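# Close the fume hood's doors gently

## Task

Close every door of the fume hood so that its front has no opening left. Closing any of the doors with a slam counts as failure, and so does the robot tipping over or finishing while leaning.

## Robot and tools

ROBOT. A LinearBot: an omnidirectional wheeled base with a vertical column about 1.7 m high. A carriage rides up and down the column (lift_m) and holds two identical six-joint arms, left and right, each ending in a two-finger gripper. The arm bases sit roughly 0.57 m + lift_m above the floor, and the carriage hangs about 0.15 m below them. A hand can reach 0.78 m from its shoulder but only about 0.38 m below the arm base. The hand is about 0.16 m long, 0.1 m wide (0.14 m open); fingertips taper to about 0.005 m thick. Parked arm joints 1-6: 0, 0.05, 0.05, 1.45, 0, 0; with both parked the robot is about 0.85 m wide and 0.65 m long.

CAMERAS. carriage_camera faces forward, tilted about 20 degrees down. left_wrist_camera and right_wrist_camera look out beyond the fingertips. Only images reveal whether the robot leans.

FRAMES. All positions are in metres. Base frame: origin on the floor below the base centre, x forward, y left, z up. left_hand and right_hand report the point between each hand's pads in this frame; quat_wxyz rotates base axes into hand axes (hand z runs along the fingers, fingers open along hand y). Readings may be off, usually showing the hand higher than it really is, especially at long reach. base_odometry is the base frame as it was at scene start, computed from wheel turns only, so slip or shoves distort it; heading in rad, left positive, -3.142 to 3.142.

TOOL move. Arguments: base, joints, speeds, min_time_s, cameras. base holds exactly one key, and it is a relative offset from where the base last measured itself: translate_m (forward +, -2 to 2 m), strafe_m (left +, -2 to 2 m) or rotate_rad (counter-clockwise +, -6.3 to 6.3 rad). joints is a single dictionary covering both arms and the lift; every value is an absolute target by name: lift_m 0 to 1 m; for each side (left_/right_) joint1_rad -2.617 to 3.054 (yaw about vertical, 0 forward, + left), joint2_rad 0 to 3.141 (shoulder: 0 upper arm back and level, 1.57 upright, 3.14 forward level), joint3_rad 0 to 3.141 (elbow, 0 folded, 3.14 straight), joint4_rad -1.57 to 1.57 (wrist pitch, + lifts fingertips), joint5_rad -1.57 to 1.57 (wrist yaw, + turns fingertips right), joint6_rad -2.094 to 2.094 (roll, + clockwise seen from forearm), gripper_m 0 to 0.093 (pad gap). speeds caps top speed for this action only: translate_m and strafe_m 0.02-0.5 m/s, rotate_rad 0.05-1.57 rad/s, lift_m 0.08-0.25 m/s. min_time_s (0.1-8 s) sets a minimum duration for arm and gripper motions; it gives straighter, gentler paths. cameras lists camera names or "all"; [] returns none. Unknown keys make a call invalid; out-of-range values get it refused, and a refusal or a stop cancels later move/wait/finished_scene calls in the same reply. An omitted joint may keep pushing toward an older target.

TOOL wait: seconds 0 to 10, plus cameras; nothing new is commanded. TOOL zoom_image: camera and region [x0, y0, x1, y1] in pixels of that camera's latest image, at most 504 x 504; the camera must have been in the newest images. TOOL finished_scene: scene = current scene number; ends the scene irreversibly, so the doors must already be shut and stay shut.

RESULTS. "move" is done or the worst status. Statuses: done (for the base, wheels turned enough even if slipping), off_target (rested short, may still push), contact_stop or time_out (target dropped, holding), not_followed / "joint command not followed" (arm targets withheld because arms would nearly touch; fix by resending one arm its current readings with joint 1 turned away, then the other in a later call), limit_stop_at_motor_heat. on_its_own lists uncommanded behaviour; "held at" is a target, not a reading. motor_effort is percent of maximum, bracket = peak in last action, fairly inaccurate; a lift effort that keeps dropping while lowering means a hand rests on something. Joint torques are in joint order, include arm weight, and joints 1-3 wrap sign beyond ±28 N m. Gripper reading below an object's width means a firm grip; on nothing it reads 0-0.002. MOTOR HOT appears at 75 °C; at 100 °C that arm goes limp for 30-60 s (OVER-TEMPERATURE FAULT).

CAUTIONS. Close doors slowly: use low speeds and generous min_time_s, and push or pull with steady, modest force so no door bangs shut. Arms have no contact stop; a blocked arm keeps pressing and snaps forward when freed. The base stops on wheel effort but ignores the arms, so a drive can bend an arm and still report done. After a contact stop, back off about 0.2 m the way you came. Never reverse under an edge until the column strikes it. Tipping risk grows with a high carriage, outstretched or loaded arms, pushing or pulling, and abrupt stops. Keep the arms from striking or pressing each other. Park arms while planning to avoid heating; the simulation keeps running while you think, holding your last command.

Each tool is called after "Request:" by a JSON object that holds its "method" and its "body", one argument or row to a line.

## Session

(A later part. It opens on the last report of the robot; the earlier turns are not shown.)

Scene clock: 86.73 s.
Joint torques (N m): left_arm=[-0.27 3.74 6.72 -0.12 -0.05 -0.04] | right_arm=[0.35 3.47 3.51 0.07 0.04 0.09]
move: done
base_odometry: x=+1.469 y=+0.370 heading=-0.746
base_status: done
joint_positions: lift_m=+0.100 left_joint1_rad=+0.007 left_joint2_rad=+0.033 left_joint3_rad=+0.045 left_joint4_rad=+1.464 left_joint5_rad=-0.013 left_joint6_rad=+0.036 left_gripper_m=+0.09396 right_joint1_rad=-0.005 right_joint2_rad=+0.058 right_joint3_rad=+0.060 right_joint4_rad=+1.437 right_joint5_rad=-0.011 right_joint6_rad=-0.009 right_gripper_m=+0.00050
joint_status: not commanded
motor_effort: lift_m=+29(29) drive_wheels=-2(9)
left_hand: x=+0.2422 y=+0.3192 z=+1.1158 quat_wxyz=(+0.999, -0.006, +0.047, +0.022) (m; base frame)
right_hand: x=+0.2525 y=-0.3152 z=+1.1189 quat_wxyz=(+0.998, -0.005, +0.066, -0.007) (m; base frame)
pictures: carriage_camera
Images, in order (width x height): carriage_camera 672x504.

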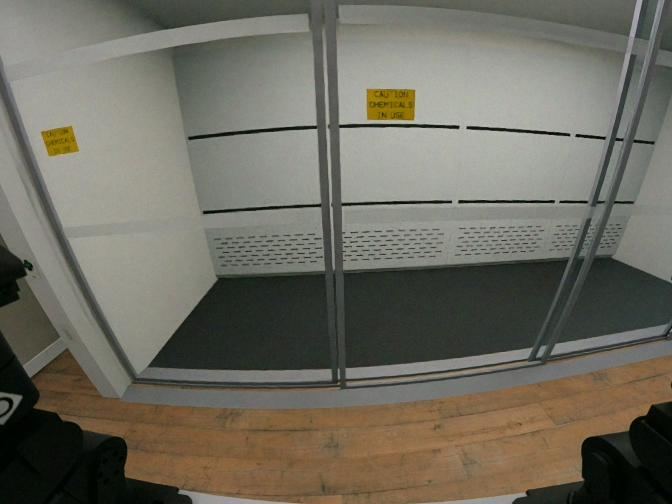

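Request:
{"method": "move", "body": {
  "base": {"strafe_m": -1.0},
  "joints": {"right_joint1_rad": -0.05, "right_joint2_rad": 1.7, "right_joint3_rad": 1.7, "right_joint4_rad": 0, "right_joint5_rad": -0.15, "right_joint6_rad": 0},
  "speeds": {"strafe_m": 0.3},
  "min_time_s": 3,
  "cameras": ["carriage_camera", "right_wrist_camera"]
}}

Request:
{"method": "zoom_image", "body": {
  "camera": "carriage_camera",
  "region": [480, 100, 672, 400]
}}

Request:
{"method": "move", "body": {
  "base": {"translate_m": 0.245},
  "speeds": {"translate_m": 0.1},
  "cameras": ["carriage_camera", "right_wrist_camera"]
}}

Scene clock: 92.30 s.
Joint torques (N m): left_arm=[-0.1 3.86 6.48 -0.12 0.02 -0.01] | right_arm=[-0.32 -9.29 7.82 1.83 -0.23 0.09]
move: done
base_odometry: x=+0.789 y=-0.364 heading=-0.746
base_status: done
joint_positions: lift_m=+0.100 left_joint1_rad=+0.007 left_joint2_rad=+0.033 left_joint3_rad=+0.045 left_joint4_rad=+1.464 left_joint5_rad=-0.013 left_joint6_rad=+0.036 left_gripper_m=+0.09396 right_joint1_rad=-0.047 right_joint2_rad=+1.688 right_joint3_rad=+1.675 right_joint4_rad=+0.017 right_joint5_rad=-0.137 right_joint6_rad=-0.009 right_gripper_m=+0.00050
joint_status: all done
motor_effort: lift_m=+29(29) drive_wheels=-2(11)
left_hand: x=+0.2422 y=+0.3193 z=+1.1158 quat_wxyz=(+0.999, -0.006, +0.047, +0.022) (m; base frame)
right_hand: x=+0.7600 y=-0.3188 z=+1.1197 quat_wxyz=(+0.708, -0.035, +0.705, +0.029) (m; base frame)
pictures: carriage_camera, right_wrist_camera
Images, in order (width x height): carriage_camera 672x504, right_wrist_camera 672x504.

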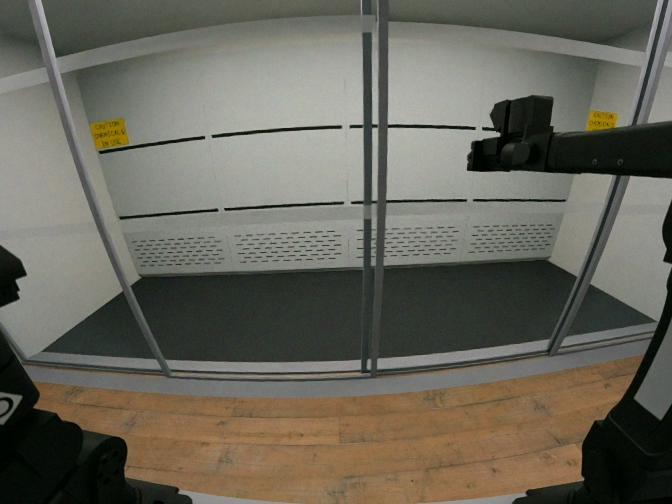

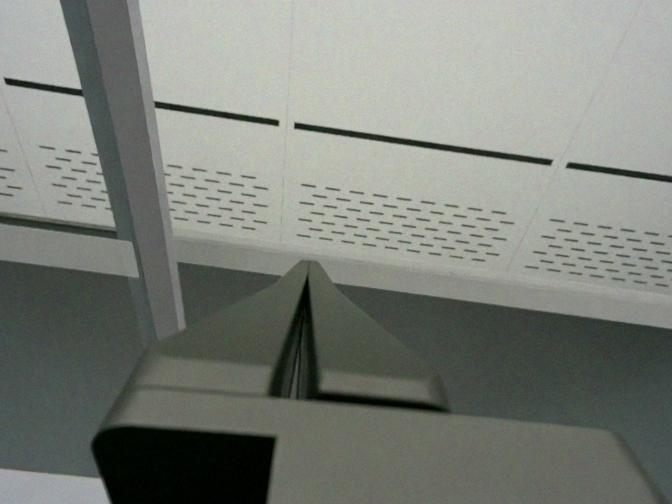

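Scaled by 1.680 from the camera's 672x504 image, which has a finer 960x720 frame.

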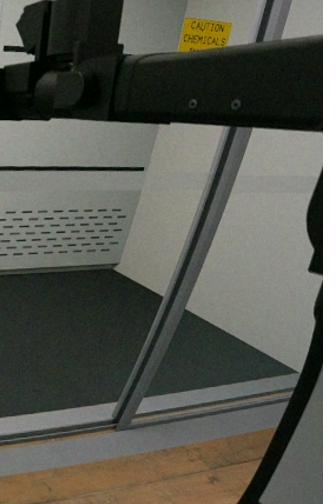

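Scene clock: 95.50 s.
Joint torques (N m): left_arm=[-0.03 4 6.86 -0.16 0 0.01] | right_arm=[-0.5 -9.39 7.62 1.83 -0.17 0.04]
move: done
base_odometry: x=+0.969 y=-0.531 heading=-0.747
base_status: done
joint_positions: lift_m=+0.100 left_joint1_rad=+0.007 left_joint2_rad=+0.033 left_joint3_rad=+0.045 left_joint4_rad=+1.465 left_joint5_rad=-0.013 left_joint6_rad=+0.036 left_gripper_m=+0.09396 right_joint1_rad=-0.047 right_joint2_rad=+1.690 right_joint3_rad=+1.677 right_joint4_rad=+0.014 right_joint5_rad=-0.138 right_joint6_rad=-0.009 right_gripper_m=+0.00050
joint_status: not commanded
motor_effort: lift_m=+29(30) drive_wheels=-2(8)
left_hand: x=+0.2422 y=+0.3193 z=+1.1158 quat_wxyz=(+0.999, -0.006, +0.047, +0.022) (m; base frame)
right_hand: x=+0.7605 y=-0.3187 z=+1.1189 quat_wxyz=(+0.707, -0.035, +0.706, +0.029) (m; base frame)
pictures: carriage_camera, right_wrist_camera
Images, in order (width x height): carriage_camera 672x504, right_wrist_camera 672x504.

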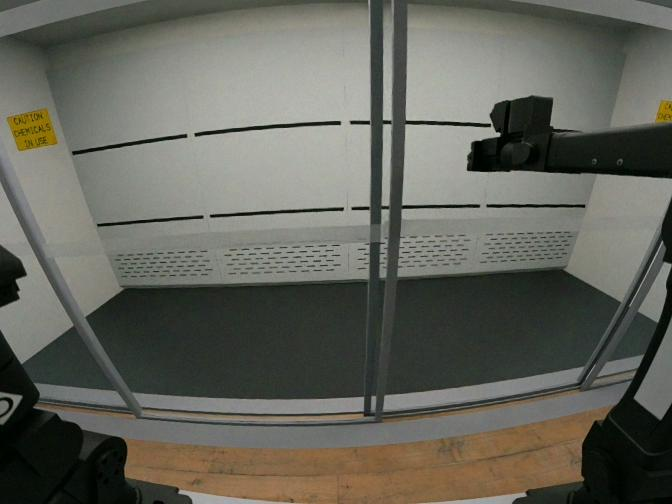

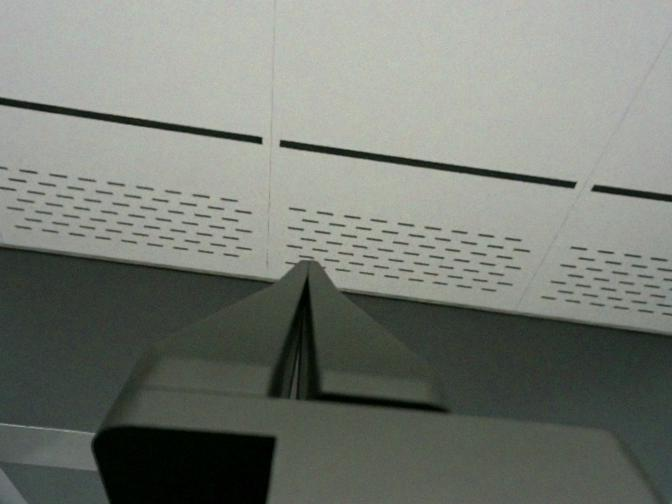

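Request:
{"method": "move", "body": {
  "base": {"strafe_m": 0.16},
  "speeds": {"strafe_m": 0.08},
  "cameras": ["right_wrist_camera"]
}}

Request:
{"method": "move", "body": {
  "base": {"strafe_m": 0.12},
  "joints": {"right_joint5_rad": -0.7, "right_joint1_rad": 0},
  "speeds": {"strafe_m": 0.04},
  "min_time_s": 3,
  "cameras": ["carriage_camera", "right_wrist_camera"]
}}

Request:
{"method": "zoom_image", "body": {
  "camera": "carriage_camera",
  "region": [360, 250, 560, 450]
}}

Scene clock: 98.70 s.
Joint torques (N m): left_arm=[0.09 3.85 6.57 -0.14 -0.01 -0.01] | right_arm=[-0.29 -9.29 7.66 1.86 -0.17 0.09]
move: done
base_odometry: x=+1.078 y=-0.413 heading=-0.747
base_status: done
joint_positions: lift_m=+0.100 left_joint1_rad=+0.008 left_joint2_rad=+0.033 left_joint3_rad=+0.045 left_joint4_rad=+1.465 left_joint5_rad=-0.013 left_joint6_rad=+0.036 left_gripper_m=+0.09396 right_joint1_rad=-0.049 right_joint2_rad=+1.690 right_joint3_rad=+1.677 right_joint4_rad=+0.014 right_joint5_rad=-0.140 right_joint6_rad=-0.009 right_gripper_m=+0.00050
joint_status: not commanded
motor_effort: lift_m=+29(29) drive_wheels=+0(10)
left_hand: x=+0.2422 y=+0.3193 z=+1.1158 quat_wxyz=(+0.999, -0.006, +0.047, +0.022) (m; base frame)
right_hand: x=+0.7605 y=-0.3196 z=+1.1188 quat_wxyz=(+0.707, -0.035, +0.706, +0.029) (m; base frame)
pictures: right_wrist_camera
Images, in order (width x height): right_wrist_camera 672x504.

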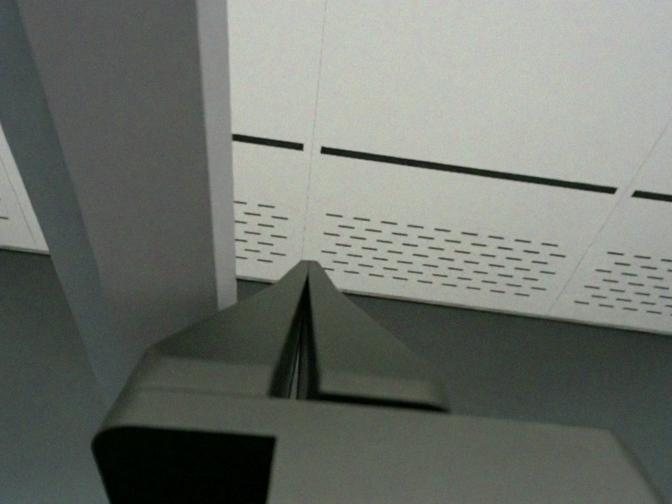

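Scene clock: 102.67 s.
Joint torques (N m): left_arm=[-0.06 3.69 6.8 -0.12 -0.06 0.03] | right_arm=[14.22 -10.02 7.35 1.85 -3.49 0.14]
move: off_target
base_odometry: x=+1.160 y=-0.326 heading=-0.747
base_status: done
joint_positions: lift_m=+0.100 left_joint1_rad=+0.008 left_joint2_rad=+0.033 left_joint3_rad=+0.045 left_joint4_rad=+1.465 left_joint5_rad=-0.013 left_joint6_rad=+0.036 left_gripper_m=+0.09396 right_joint1_rad=-0.144 right_joint2_rad=+1.695 right_joint3_rad=+1.681 right_joint4_rad=+0.012 right_joint5_rad=-0.369 right_joint6_rad=-0.010 right_gripper_m=+0.00050
joint_status: right_joint1_rad off_target (ended at -0.143, target +0.000); right_joint5_rad off_target (ended at -0.369, target -0.700)
motor_effort: lift_m=+29(29) drive_wheels=+3(12)
left_hand: x=+0.2422 y=+0.3193 z=+1.1158 quat_wxyz=(+0.999, -0.006, +0.047, +0.022) (m; base frame)
right_hand: x=+0.7549 y=-0.3317 z=+1.1176 quat_wxyz=(+0.702, -0.083, +0.703, +0.076) (m; base frame)
pictures: carriage_camera, right_wrist_camera
Images, in order (width x height): carriage_camera 672x504, right_wrist_camera 672x504.

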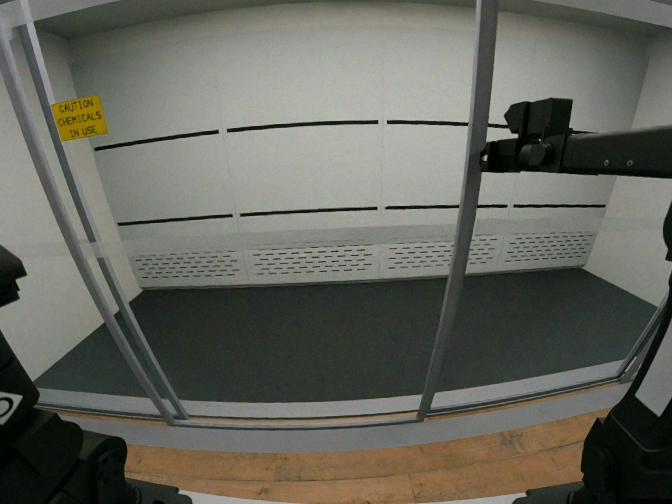

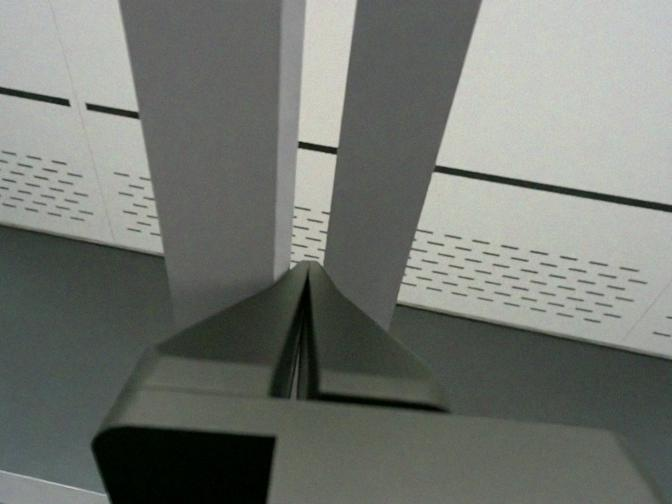

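Scaled by 2.520 from the camera's 672x504 image, which has a finer 960x720 frame.

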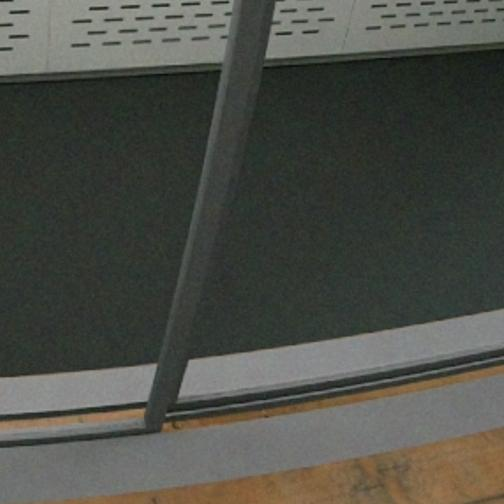

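Request:
{"method": "move", "body": {
  "base": {"strafe_m": -0.27},
  "speeds": {"strafe_m": 0.1},
  "cameras": ["carriage_camera"]
}}

Request:
{"method": "zoom_image", "body": {
  "camera": "carriage_camera",
  "region": [280, 280, 440, 440]
}}

Request:
{"method": "move", "body": {
  "base": {"translate_m": -0.2},
  "speeds": {"translate_m": 0.2},
  "cameras": []
}}

Request:
{"method": "move", "body": {
  "base": {"strafe_m": 0.07},
  "joints": {"right_joint1_rad": 0, "right_joint2_rad": 0.05, "right_joint3_rad": 0.05, "right_joint4_rad": 1.45, "right_joint5_rad": 0, "right_joint6_rad": 0},
  "min_time_s": 3,
  "cameras": ["carriage_camera"]
}}

Request:
{"method": "zoom_image", "body": {
  "camera": "carriage_camera",
  "region": [270, 250, 430, 410]
}}

Request:
{"method": "move", "body": {
  "base": {"strafe_m": 0.92},
  "speeds": {"strafe_m": 0.3},
  "cameras": ["carriage_camera"]
}}

Request:
{"method": "zoom_image", "body": {
  "camera": "carriage_camera",
  "region": [250, 240, 410, 400]
}}

Scene clock: 107.13 s.
Joint torques (N m): left_arm=[-0.23 4 6.79 -0.11 -0.05 0.04] | right_arm=[0.44 -10.52 7.38 1.67 -0.2 0.11]
move: done
base_odometry: x=+0.976 y=-0.524 heading=-0.747
base_status: done
joint_positions: lift_m=+0.100 left_joint1_rad=+0.007 left_joint2_rad=+0.033 left_joint3_rad=+0.045 left_joint4_rad=+1.465 left_joint5_rad=-0.013 left_joint6_rad=+0.036 left_gripper_m=+0.09396 right_joint1_rad=-0.005 right_joint2_rad=+1.702 right_joint3_rad=+1.681 right_joint4_rad=+0.016 right_joint5_rad=-0.688 right_joint6_rad=-0.010 right_gripper_m=+0.00050
joint_status: not commanded
on_its_own: right_joint1_rad moved +0.139 to your old target +0.000; right_joint5_rad moved -0.319 to your old target -0.700
motor_effort: lift_m=+29(30) drive_wheels=-2(9)
left_hand: x=+0.2422 y=+0.3193 z=+1.1158 quat_wxyz=(+0.999, -0.006, +0.047, +0.022) (m; base frame)
right_hand: x=+0.7266 y=-0.2101 z=+1.1154 quat_wxyz=(+0.666, -0.240, +0.666, +0.234) (m; base frame)
pictures: carriage_camera
Images, in order (width x height): carriage_camera 672x504.

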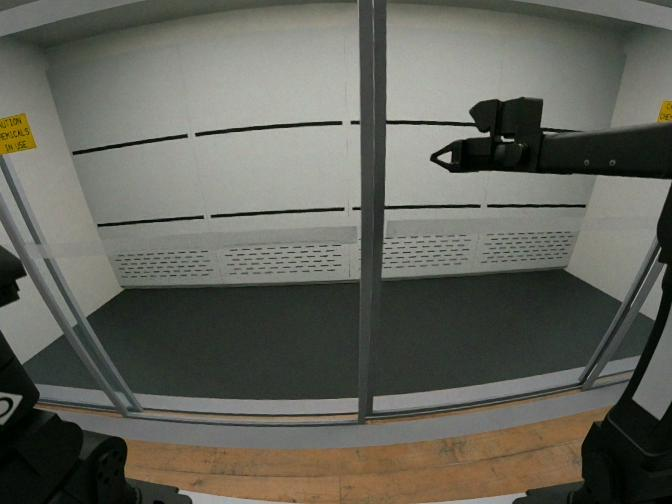

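Scaled by 3.150 from the camera's 672x504 image, which has a finer 960x720 frame.

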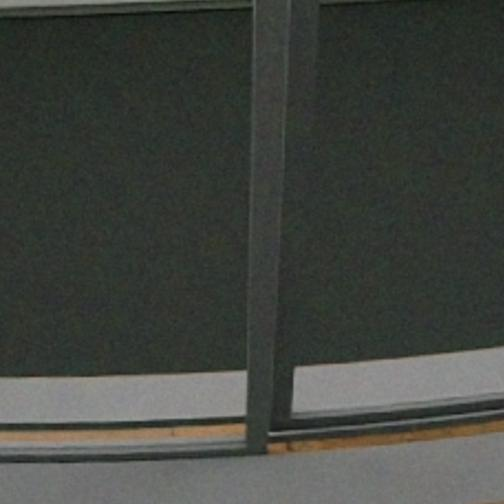

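Scene clock: 109.30 s.
Joint torques (N m): left_arm=[-0.03 4.08 6.71 -0.18 -0.01 0.03] | right_arm=[0.25 -10.61 7.34 1.71 -0.23 0.11]
move: done
base_odometry: x=+0.829 y=-0.388 heading=-0.747
base_status: done
joint_positions: lift_m=+0.100 left_joint1_rad=+0.007 left_joint2_rad=+0.033 left_joint3_rad=+0.045 left_joint4_rad=+1.465 left_joint5_rad=-0.013 left_joint6_rad=+0.036 left_gripper_m=+0.09396 right_joint1_rad=-0.005 right_joint2_rad=+1.702 right_joint3_rad=+1.681 right_joint4_rad=+0.012 right_joint5_rad=-0.689 right_joint6_rad=-0.010 right_gripper_m=+0.00050
joint_status: not commanded
motor_effort: lift_m=+29(29) drive_wheels=+0(8)
left_hand: x=+0.2422 y=+0.3193 z=+1.1158 quat_wxyz=(+0.999, -0.006, +0.047, +0.022) (m; base frame)
right_hand: x=+0.7265 y=-0.2100 z=+1.1146 quat_wxyz=(+0.665, -0.240, +0.668, +0.235) (m; base frame)
pictures: none
No camera images: "cameras" was empty.

Scene clock: 112.60 s.
Joint torques (N m): left_arm=[-0.2 3.82 6.54 -0.11 0 -0.05] | right_arm=[-0.02 3.41 3.54 0.09 0.09 0.09]
move: done
base_odometry: x=+0.877 y=-0.336 heading=-0.747
base_status: done
joint_positions: lift_m=+0.100 left_joint1_rad=+0.007 left_joint2_rad=+0.033 left_joint3_rad=+0.045 left_joint4_rad=+1.465 left_joint5_rad=-0.013 left_joint6_rad=+0.036 left_gripper_m=+0.09396 right_joint1_rad=-0.002 right_joint2_rad=+0.058 right_joint3_rad=+0.060 right_joint4_rad=+1.435 right_joint5_rad=-0.014 right_joint6_rad=-0.010 right_gripper_m=+0.00050
joint_status: all done
motor_effort: lift_m=+29(29) drive_wheels=-2(9)
left_hand: x=+0.2422 y=+0.3192 z=+1.1158 quat_wxyz=(+0.999, -0.006, +0.047, +0.022) (m; base frame)
right_hand: x=+0.2532 y=-0.3145 z=+1.1188 quat_wxyz=(+0.998, -0.007, +0.067, -0.005) (m; base frame)
pictures: carriage_camera
Images, in order (width x height): carriage_camera 672x504.

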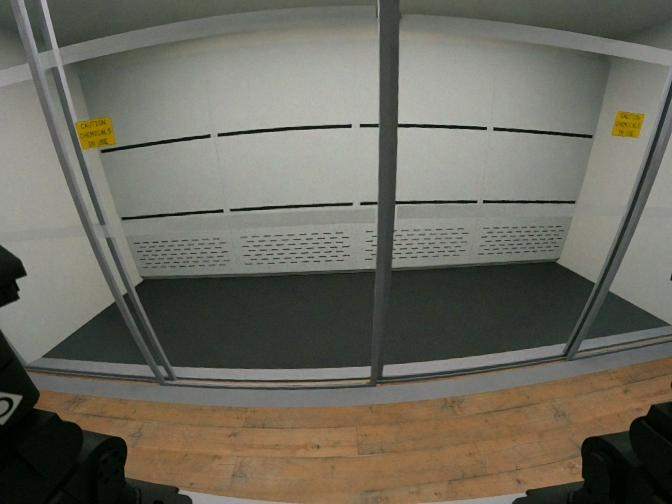

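Scaled by 3.150 from the camera's 672x504 image, which has a finer 960x720 frame.

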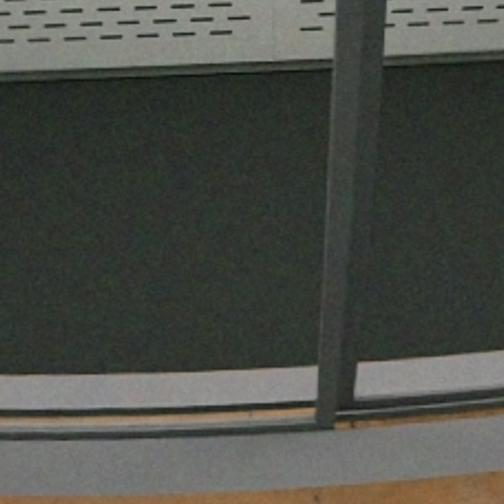

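Scene clock: 117.27 s.
Joint torques (N m): left_arm=[-0.09 3.92 6.82 -0.1 -0.05 -0.03] | right_arm=[-0.05 3.28 3.54 0.05 0.07 0.12]
move: done
base_odometry: x=+1.502 y=+0.339 heading=-0.747
base_status: done
joint_positions: lift_m=+0.100 left_joint1_rad=+0.007 left_joint2_rad=+0.033 left_joint3_rad=+0.045 left_joint4_rad=+1.465 left_joint5_rad=-0.013 left_joint6_rad=+0.036 left_gripper_m=+0.09396 right_joint1_rad=-0.002 right_joint2_rad=+0.058 right_joint3_rad=+0.060 right_joint4_rad=+1.438 right_joint5_rad=-0.011 right_joint6_rad=-0.010 right_gripper_m=+0.00050
joint_status: not commanded
motor_effort: lift_m=+29(30) drive_wheels=-2(9)
left_hand: x=+0.2422 y=+0.3192 z=+1.1158 quat_wxyz=(+0.999, -0.006, +0.047, +0.022) (m; base frame)
right_hand: x=+0.2524 y=-0.3150 z=+1.1189 quat_wxyz=(+0.998, -0.006, +0.066, -0.005) (m; base frame)
pictures: carriage_camera
Images, in order (width x height): carriage_camera 672x504.

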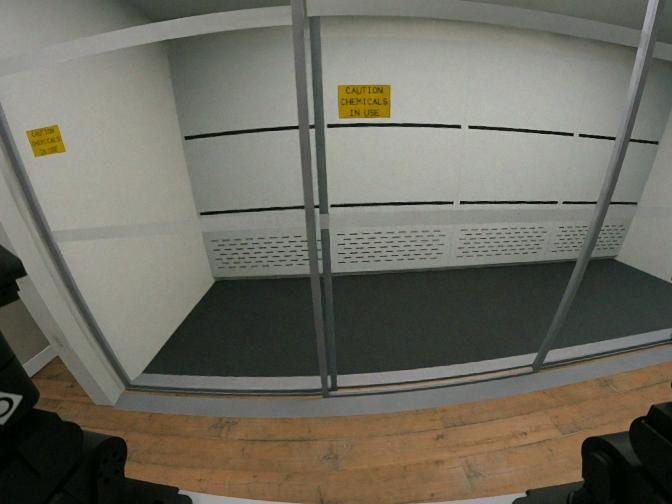

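Scaled by 3.150 from the camera's 672x504 image, which has a finer 960x720 frame.

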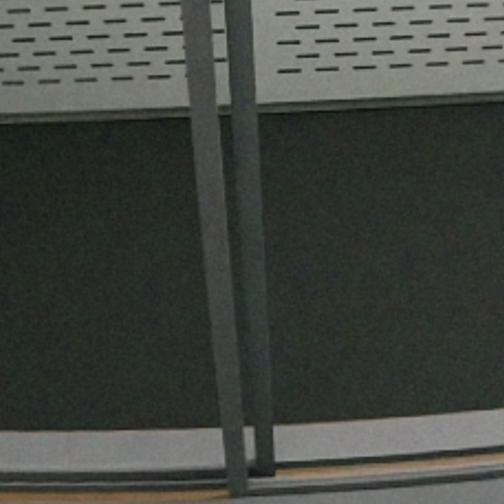

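Request:
{"method": "move", "body": {
  "base": {"strafe_m": -0.14},
  "joints": {"left_joint1_rad": 0.05, "left_joint2_rad": 1.7, "left_joint3_rad": 1.7, "left_joint4_rad": 0, "left_joint5_rad": 0.15, "left_joint6_rad": 0, "left_gripper_m": 0},
  "min_time_s": 3,
  "cameras": ["carriage_camera", "left_wrist_camera"]
}}

Request:
{"method": "move", "body": {
  "base": {"translate_m": 0.18},
  "speeds": {"translate_m": 0.1},
  "cameras": ["carriage_camera", "left_wrist_camera"]
}}

Scene clock: 121.00 s.
Joint torques (N m): left_arm=[0.4 -8.65 12.68 2.15 0.09 -0.12] | right_arm=[0.09 3.37 3.56 0.04 0.1 0.1]
move: done
base_odometry: x=+1.406 y=+0.236 heading=-0.747
base_status: done
joint_positions: lift_m=+0.100 left_joint1_rad=+0.044 left_joint2_rad=+1.697 left_joint3_rad=+1.658 left_joint4_rad=+0.007 left_joint5_rad=+0.137 left_joint6_rad=+0.015 left_gripper_m=+0.00035 right_joint1_rad=-0.002 right_joint2_rad=+0.058 right_joint3_rad=+0.059 right_joint4_rad=+1.439 right_joint5_rad=-0.010 right_joint6_rad=-0.010 right_gripper_m=+0.00050
joint_status: all done
motor_effort: lift_m=+29(30) drive_wheels=+0(10)
left_hand: x=+0.7636 y=+0.3174 z=+1.1042 quat_wxyz=(+0.696, +0.037, +0.717, -0.029) (m; base frame)
right_hand: x=+0.2523 y=-0.3153 z=+1.1189 quat_wxyz=(+0.998, -0.005, +0.066, -0.005) (m; base frame)
pictures: carriage_camera, left_wrist_camera
Images, in order (width x height): carriage_camera 672x504, left_wrist_camera 672x504.

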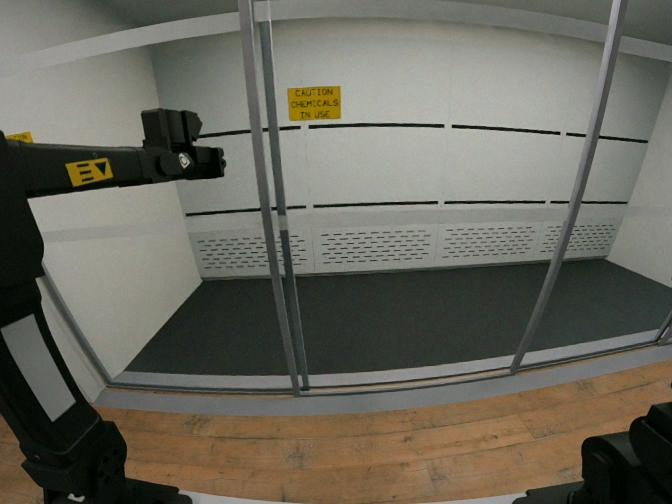

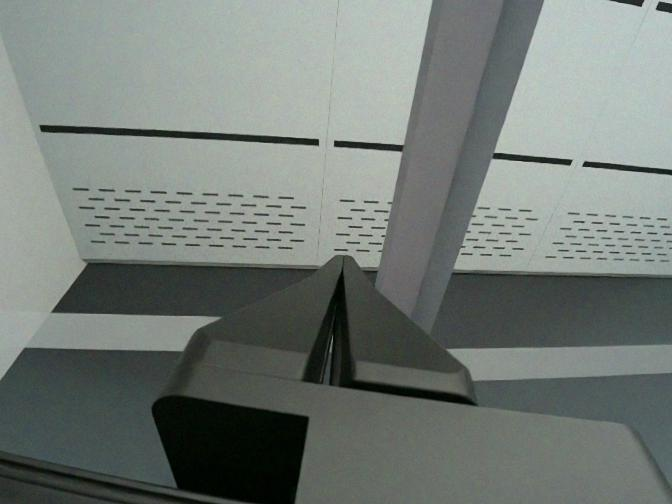

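Scene clock: 123.50 s.
Joint torques (N m): left_arm=[-0.54 0.16 12.4 4.29 -0.21 -0.16] | right_arm=[-0.02 3.38 3.67 -0.03 0.06 0.11]
move: done
base_odometry: x=+1.538 y=+0.114 heading=-0.747
base_status: done
joint_positions: lift_m=+0.100 left_joint1_rad=+0.055 left_joint2_rad=+1.609 left_joint3_rad=+1.659 left_joint4_rad=-0.192 left_joint5_rad=+0.172 left_joint6_rad=+0.014 left_gripper_m=+0.00034 right_joint1_rad=-0.002 right_joint2_rad=+0.058 right_joint3_rad=+0.059 right_joint4_rad=+1.443 right_joint5_rad=-0.010 right_joint6_rad=-0.010 right_gripper_m=+0.00050
joint_status: not commanded
motor_effort: lift_m=+29(29) drive_wheels=+3(8)
left_hand: x=+0.7321 y=+0.3158 z=+1.1012 quat_wxyz=(+0.655, +0.041, +0.754, -0.042) (m; base frame)
right_hand: x=+0.2514 y=-0.3153 z=+1.1189 quat_wxyz=(+0.998, -0.005, +0.064, -0.005) (m; base frame)
pictures: carriage_camera, left_wrist_camera
Images, in order (width x height): carriage_camera 672x504, left_wrist_camera 672x504.

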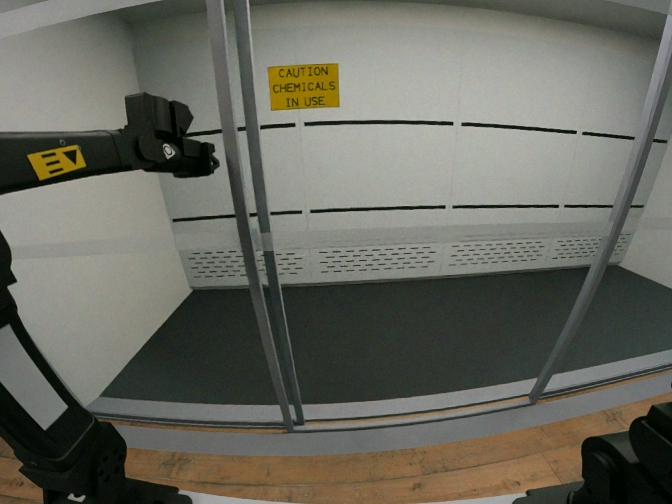

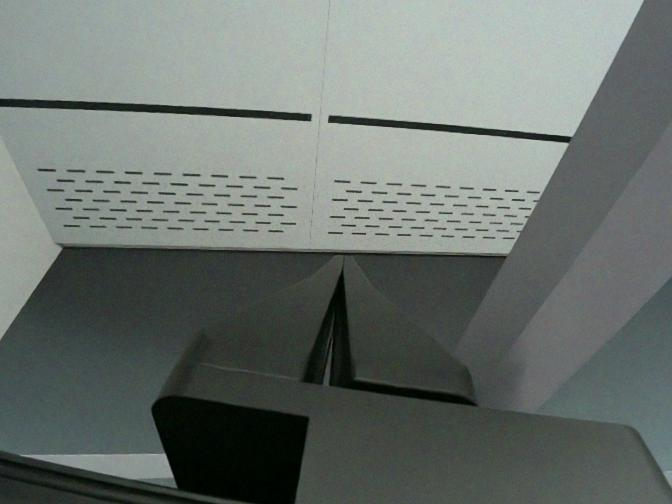

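Request:
{"method": "move", "body": {
  "base": {"translate_m": -0.05},
  "speeds": {"translate_m": 0.1},
  "cameras": []
}}

Request:
{"method": "move", "body": {
  "base": {"strafe_m": -0.08},
  "speeds": {"strafe_m": 0.04},
  "cameras": ["carriage_camera", "left_wrist_camera"]
}}

Scene clock: 124.83 s.
Joint torques (N m): left_arm=[-0.53 -9.28 12.04 2.42 -0.18 -0.15] | right_arm=[0.02 3.3 3.51 -0.01 0.1 0.1]
move: done
base_odometry: x=+1.502 y=+0.148 heading=-0.747
base_status: done
joint_positions: lift_m=+0.100 left_joint1_rad=+0.056 left_joint2_rad=+1.702 left_joint3_rad=+1.667 left_joint4_rad=-0.025 left_joint5_rad=+0.163 left_joint6_rad=+0.014 left_gripper_m=+0.00034 right_joint1_rad=-0.002 right_joint2_rad=+0.058 right_joint3_rad=+0.059 right_joint4_rad=+1.443 right_joint5_rad=-0.010 right_joint6_rad=-0.010 right_gripper_m=+0.00050
joint_status: not commanded
motor_effort: lift_m=+29(30) drive_wheels=+1(8)
left_hand: x=+0.7639 y=+0.3193 z=+1.0980 quat_wxyz=(+0.685, +0.041, +0.727, -0.035) (m; base frame)
right_hand: x=+0.2514 y=-0.3153 z=+1.1189 quat_wxyz=(+0.998, -0.005, +0.064, -0.005) (m; base frame)
pictures: none
No camera images: "cameras" was empty.

Scene clock: 127.27 s.
Joint torques (N m): left_arm=[-4.08 -9.24 11.78 2.43 1.18 0] | right_arm=[-0.16 3.22 3.56 -0.04 0.05 0.11]
move: done
base_odometry: x=+1.447 y=+0.089 heading=-0.747
base_status: done
joint_positions: lift_m=+0.100 left_joint1_rad=+0.091 left_joint2_rad=+1.702 left_joint3_rad=+1.667 left_joint4_rad=-0.025 left_joint5_rad=+0.046 left_joint6_rad=+0.004 left_gripper_m=+0.00033 right_joint1_rad=-0.002 right_joint2_rad=+0.058 right_joint3_rad=+0.059 right_joint4_rad=+1.443 right_joint5_rad=-0.009 right_joint6_rad=-0.010 right_gripper_m=+0.00050
joint_status: not commanded
motor_effort: lift_m=+29(30) drive_wheels=+1(8)
left_hand: x=+0.7638 y=+0.3589 z=+1.0980 quat_wxyz=(+0.686, -0.016, +0.728, +0.016) (m; base frame)
right_hand: x=+0.2514 y=-0.3153 z=+1.1189 quat_wxyz=(+0.998, -0.005, +0.064, -0.005) (m; base frame)
pictures: carriage_camera, left_wrist_camera
Images, in order (width x height): carriage_camera 672x504, left_wrist_camera 672x504.

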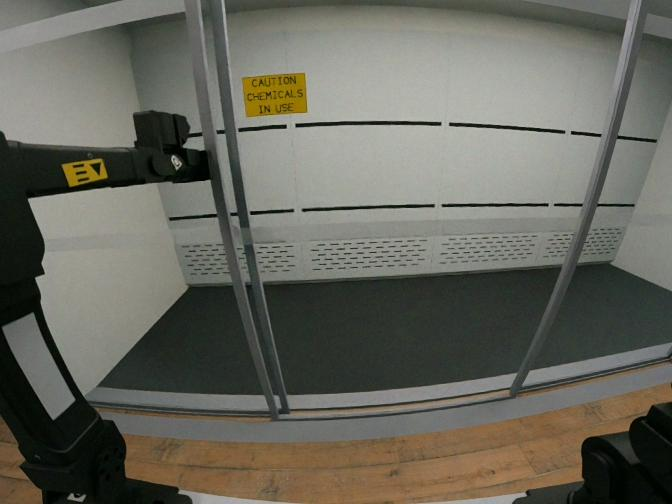

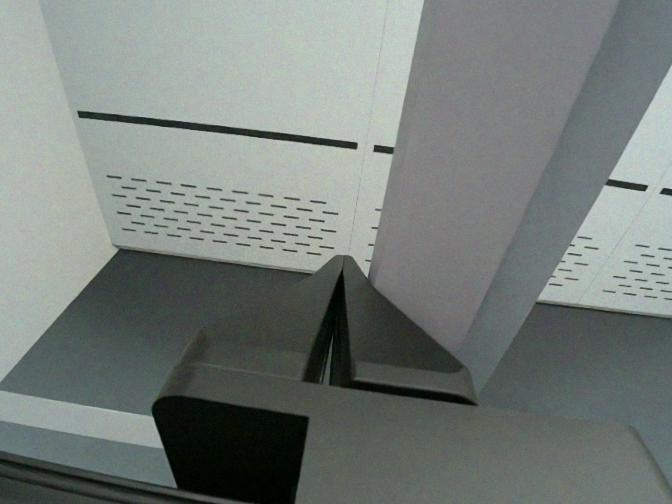

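Request:
{"method": "move", "body": {
  "base": {"strafe_m": -0.06},
  "joints": {"left_joint5_rad": 0.6},
  "speeds": {"strafe_m": 0.03},
  "min_time_s": 2,
  "cameras": ["carriage_camera"]
}}

Request:
{"method": "move", "body": {
  "base": {"strafe_m": -0.02},
  "speeds": {"strafe_m": 0.03},
  "cameras": ["carriage_camera", "left_wrist_camera"]
}}

Request:
{"method": "zoom_image", "body": {
  "camera": "carriage_camera",
  "region": [200, 270, 360, 430]
}}

Scene clock: 130.07 s.
Joint torques (N m): left_arm=[-14.94 -9.88 12.07 2.26 5.19 0.06] | right_arm=[0.1 3.29 3.56 0.05 0 0.12]
move: off_target
base_odometry: x=+1.407 y=+0.045 heading=-0.746
base_status: done
joint_positions: lift_m=+0.100 left_joint1_rad=+0.215 left_joint2_rad=+1.709 left_joint3_rad=+1.667 left_joint4_rad=-0.006 left_joint5_rad=+0.138 left_joint6_rad=-0.004 left_gripper_m=+0.00030 right_joint1_rad=-0.002 right_joint2_rad=+0.058 right_joint3_rad=+0.059 right_joint4_rad=+1.443 right_joint5_rad=-0.009 right_joint6_rad=-0.010 right_gripper_m=+0.00050
joint_status: left_joint5_rad off_target (ended at +0.138, target +0.600)
motor_effort: lift_m=+29(30) drive_wheels=+5(10)
left_hand: x=+0.7587 y=+0.4106 z=+1.0988 quat_wxyz=(+0.690, -0.032, +0.723, +0.023) (m; base frame)
right_hand: x=+0.2514 y=-0.3153 z=+1.1189 quat_wxyz=(+0.998, -0.005, +0.064, -0.005) (m; base frame)
pictures: carriage_camera
Images, in order (width x height): carriage_camera 672x504.

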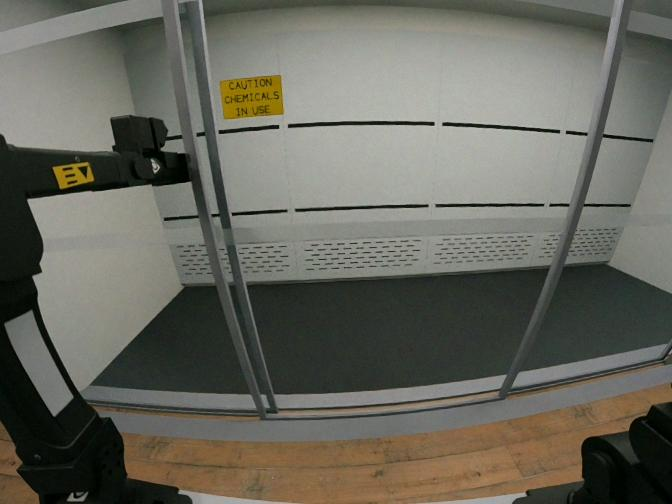

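Scene clock: 131.60 s.
Joint torques (N m): left_arm=[-14.06 -10.29 12.01 2.21 4.16 0.07] | right_arm=[-0.02 3.18 3.34 -0.03 0.1 0.08]
move: done
base_odometry: x=+1.394 y=+0.030 heading=-0.746
base_status: done
joint_positions: lift_m=+0.100 left_joint1_rad=+0.206 left_joint2_rad=+1.711 left_joint3_rad=+1.667 left_joint4_rad=-0.003 left_joint5_rad=+0.228 left_joint6_rad=-0.003 left_gripper_m=+0.00030 right_joint1_rad=-0.002 right_joint2_rad=+0.058 right_joint3_rad=+0.059 right_joint4_rad=+1.443 right_joint5_rad=-0.009 right_joint6_rad=-0.010 right_gripper_m=+0.00050
joint_status: not commanded
on_its_own: left_joint5_rad moved +0.090 toward your old target +0.600
motor_effort: lift_m=+29(30) drive_wheels=+3(13)
left_hand: x=+0.7605 y=+0.3905 z=+1.0986 quat_wxyz=(+0.691, +0.003, +0.723, -0.012) (m; base frame)
right_hand: x=+0.2514 y=-0.3153 z=+1.1189 quat_wxyz=(+0.998, -0.005, +0.064, -0.005) (m; base frame)
pictures: carriage_camera, left_wrist_camera
Images, in order (width x height): carriage_camera 672x504, left_wrist_camera 672x504.

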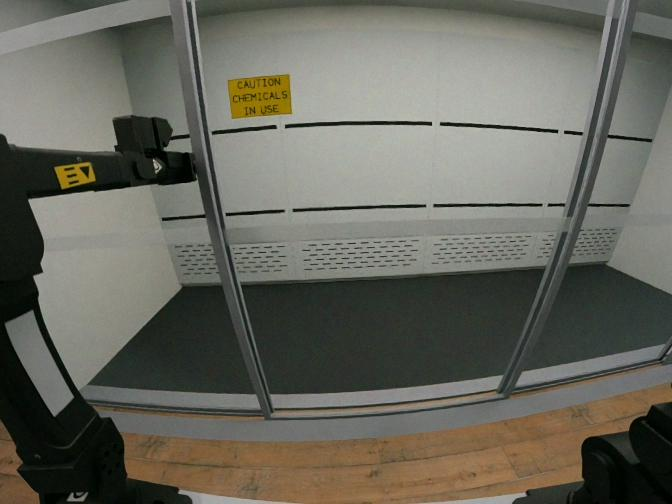

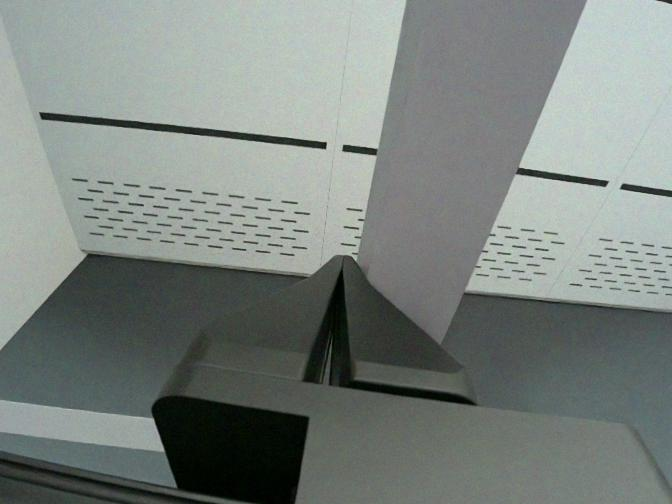

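Scaled by 3.150 from the camera's 672x504 image, which has a finer 960x720 frame.

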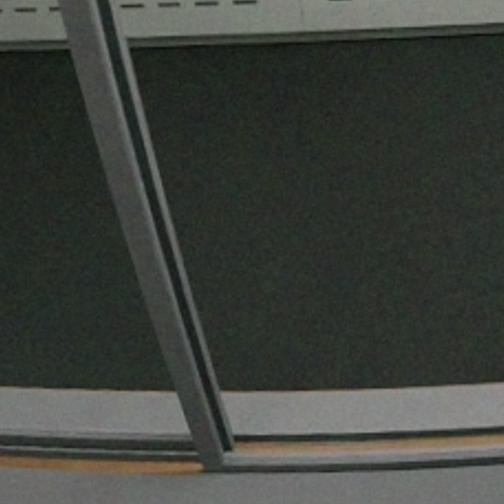

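Request:
{"method": "move", "body": {
  "base": {"strafe_m": 0.2},
  "speeds": {"strafe_m": 0.1},
  "cameras": []
}}

Request:
{"method": "move", "body": {
  "base": {"translate_m": -0.2},
  "speeds": {"translate_m": 0.2},
  "joints": {"left_joint1_rad": 0, "left_joint2_rad": 0.05, "left_joint3_rad": 0.05, "left_joint4_rad": 1.45, "left_joint5_rad": 0, "left_joint6_rad": 0},
  "min_time_s": 3,
  "cameras": ["carriage_camera"]
}}

Request:
{"method": "zoom_image", "body": {
  "camera": "carriage_camera",
  "region": [250, 240, 410, 400]
}}

Request:
{"method": "move", "body": {
  "base": {"strafe_m": -0.8},
  "speeds": {"strafe_m": 0.3},
  "cameras": ["carriage_camera"]
}}

Request:
{"method": "zoom_image", "body": {
  "camera": "carriage_camera",
  "region": [250, 240, 410, 400]
}}

Request:
{"method": "move", "body": {
  "base": {"strafe_m": -0.9},
  "speeds": {"strafe_m": 0.3},
  "cameras": ["carriage_camera"]
}}

Scene clock: 134.77 s.
Joint torques (N m): left_arm=[-0.83 -10.09 11.92 2.09 0.16 0.04] | right_arm=[-0.02 3.22 3.55 0.01 0.1 0.09]
move: done
base_odometry: x=+1.530 y=+0.177 heading=-0.746
base_status: done
joint_positions: lift_m=+0.100 left_joint1_rad=+0.054 left_joint2_rad=+1.711 left_joint3_rad=+1.667 left_joint4_rad=-0.004 left_joint5_rad=+0.588 left_joint6_rad=-0.001 left_gripper_m=+0.00029 right_joint1_rad=-0.002 right_joint2_rad=+0.058 right_joint3_rad=+0.059 right_joint4_rad=+1.443 right_joint5_rad=-0.009 right_joint6_rad=-0.010 right_gripper_m=+0.00050
joint_status: not commanded
on_its_own: left_joint5_rad moved +0.360 to your old target +0.600
motor_effort: lift_m=+29(30) drive_wheels=-2(8)
left_hand: x=+0.7440 y=+0.2495 z=+1.0996 quat_wxyz=(+0.666, +0.181, +0.698, -0.192) (m; base frame)
right_hand: x=+0.2514 y=-0.3154 z=+1.1189 quat_wxyz=(+0.998, -0.005, +0.064, -0.005) (m; base frame)
pictures: none
No camera images: "cameras" was empty.

Scene clock: 138.07 s.
Joint torques (N m): left_arm=[-0.7 3.15 5.05 0.08 -0.25 0.02] | right_arm=[0.1 3.45 3.52 -0.02 0.08 0.13]
move: done
base_odometry: x=+1.383 y=+0.313 heading=-0.746
base_status: done
joint_positions: lift_m=+0.100 left_joint1_rad=+0.006 left_joint2_rad=+0.055 left_joint3_rad=+0.062 left_joint4_rad=+1.433 left_joint5_rad=+0.013 left_joint6_rad=-0.001 left_gripper_m=+0.00029 right_joint1_rad=-0.002 right_joint2_rad=+0.057 right_joint3_rad=+0.059 right_joint4_rad=+1.444 right_joint5_rad=-0.009 right_joint6_rad=-0.010 right_gripper_m=+0.00050
joint_status: all done
motor_effort: lift_m=+29(30) drive_wheels=-1(10)
left_hand: x=+0.2516 y=+0.3148 z=+1.1195 quat_wxyz=(+0.998, +0.006, +0.065, +0.002) (m; base frame)
right_hand: x=+0.2508 y=-0.3154 z=+1.1189 quat_wxyz=(+0.998, -0.005, +0.063, -0.005) (m; base frame)
pictures: carriage_camera
Images, in order (width x height): carriage_camera 672x504.

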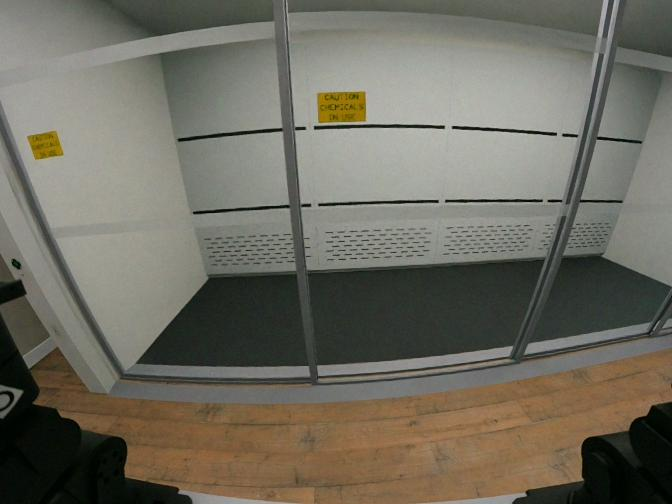

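Scaled by 3.150 from the camera's 672x504 image, which has a finer 960x720 frame.

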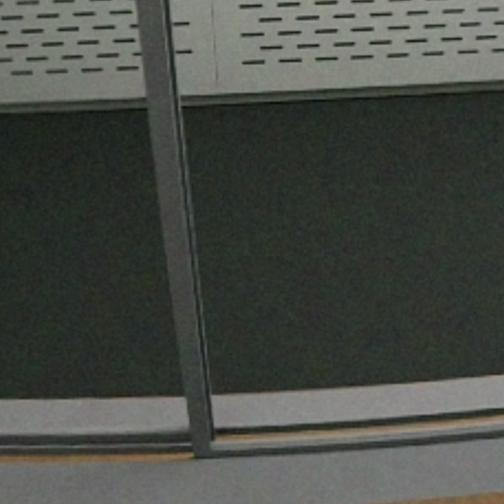

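Scene clock: 142.30 s.
Joint torques (N m): left_arm=[-0.09 2.91 5.33 0.07 -0.17 0.01] | right_arm=[0.01 3.19 3.75 -0.04 0.08 0.08]
move: done
base_odometry: x=+0.839 y=-0.274 heading=-0.746
base_status: done
joint_positions: lift_m=+0.100 left_joint1_rad=+0.004 left_joint2_rad=+0.055 left_joint3_rad=+0.062 left_joint4_rad=+1.436 left_joint5_rad=+0.010 left_joint6_rad=-0.001 left_gripper_m=+0.00029 right_joint1_rad=-0.002 right_joint2_rad=+0.057 right_joint3_rad=+0.059 right_joint4_rad=+1.444 right_joint5_rad=-0.009 right_joint6_rad=-0.010 right_gripper_m=+0.00050
joint_status: not commanded
motor_effort: lift_m=+29(30) drive_wheels=-2(9)
left_hand: x=+0.2510 y=+0.3152 z=+1.1196 quat_wxyz=(+0.998, +0.005, +0.064, +0.001) (m; base frame)
right_hand: x=+0.2508 y=-0.3154 z=+1.1189 quat_wxyz=(+0.998, -0.005, +0.063, -0.005) (m; base frame)
pictures: carriage_camera
Images, in order (width x height): carriage_camera 672x504.

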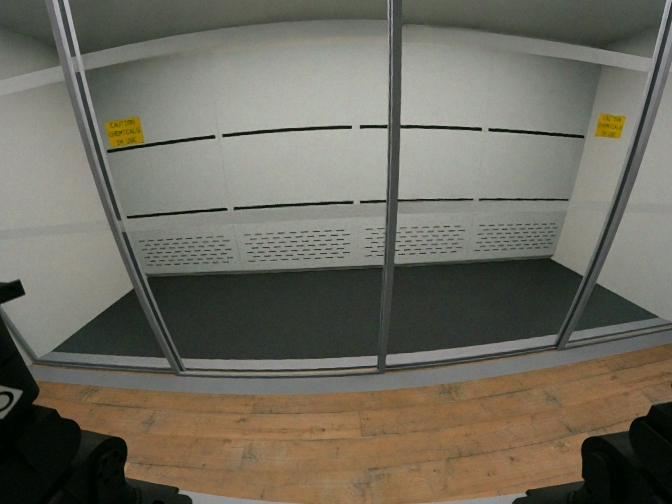

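Scaled by 3.150 from the camera's 672x504 image, which has a finer 960x720 frame.

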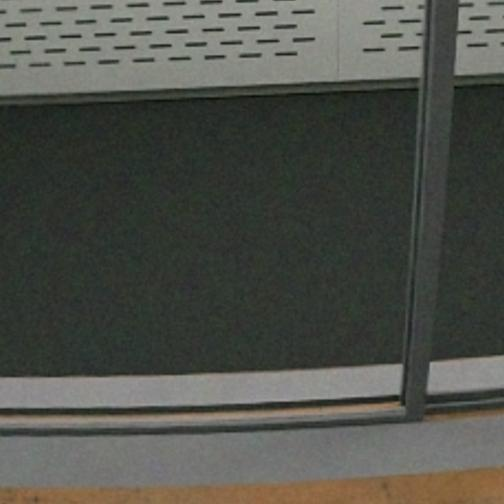

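Scene clock: 146.87 s.
Joint torques (N m): left_arm=[-0.58 2.82 5.31 0.04 -0.14 0.06] | right_arm=[0.16 3.51 3.58 -0.04 0.09 0.09]
move: done
base_odometry: x=+0.228 y=-0.935 heading=-0.747
base_status: done
joint_positions: lift_m=+0.100 left_joint1_rad=+0.004 left_joint2_rad=+0.055 left_joint3_rad=+0.062 left_joint4_rad=+1.437 left_joint5_rad=+0.010 left_joint6_rad=-0.001 left_gripper_m=+0.00029 right_joint1_rad=-0.002 right_joint2_rad=+0.057 right_joint3_rad=+0.059 right_joint4_rad=+1.444 right_joint5_rad=-0.008 right_joint6_rad=-0.010 right_gripper_m=+0.00050
joint_status: not commanded
motor_effort: lift_m=+29(30) drive_wheels=-2(9)
left_hand: x=+0.2507 y=+0.3153 z=+1.1197 quat_wxyz=(+0.998, +0.005, +0.063, +0.001) (m; base frame)
right_hand: x=+0.2508 y=-0.3155 z=+1.1189 quat_wxyz=(+0.998, -0.004, +0.063, -0.005) (m; base frame)
pictures: carriage_camera
Images, in order (width x height): carriage_camera 672x504.

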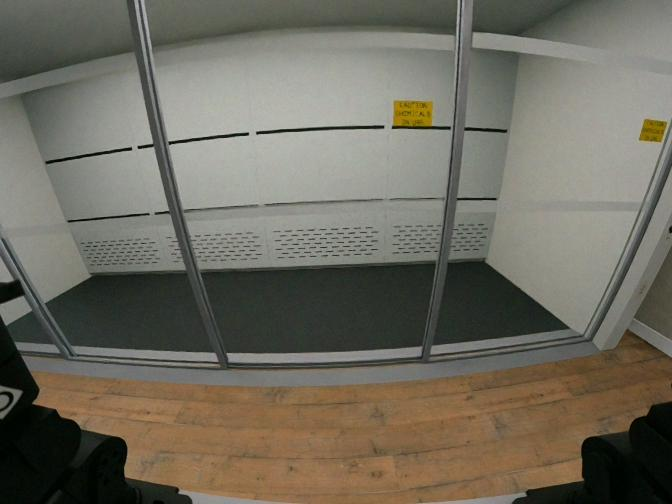

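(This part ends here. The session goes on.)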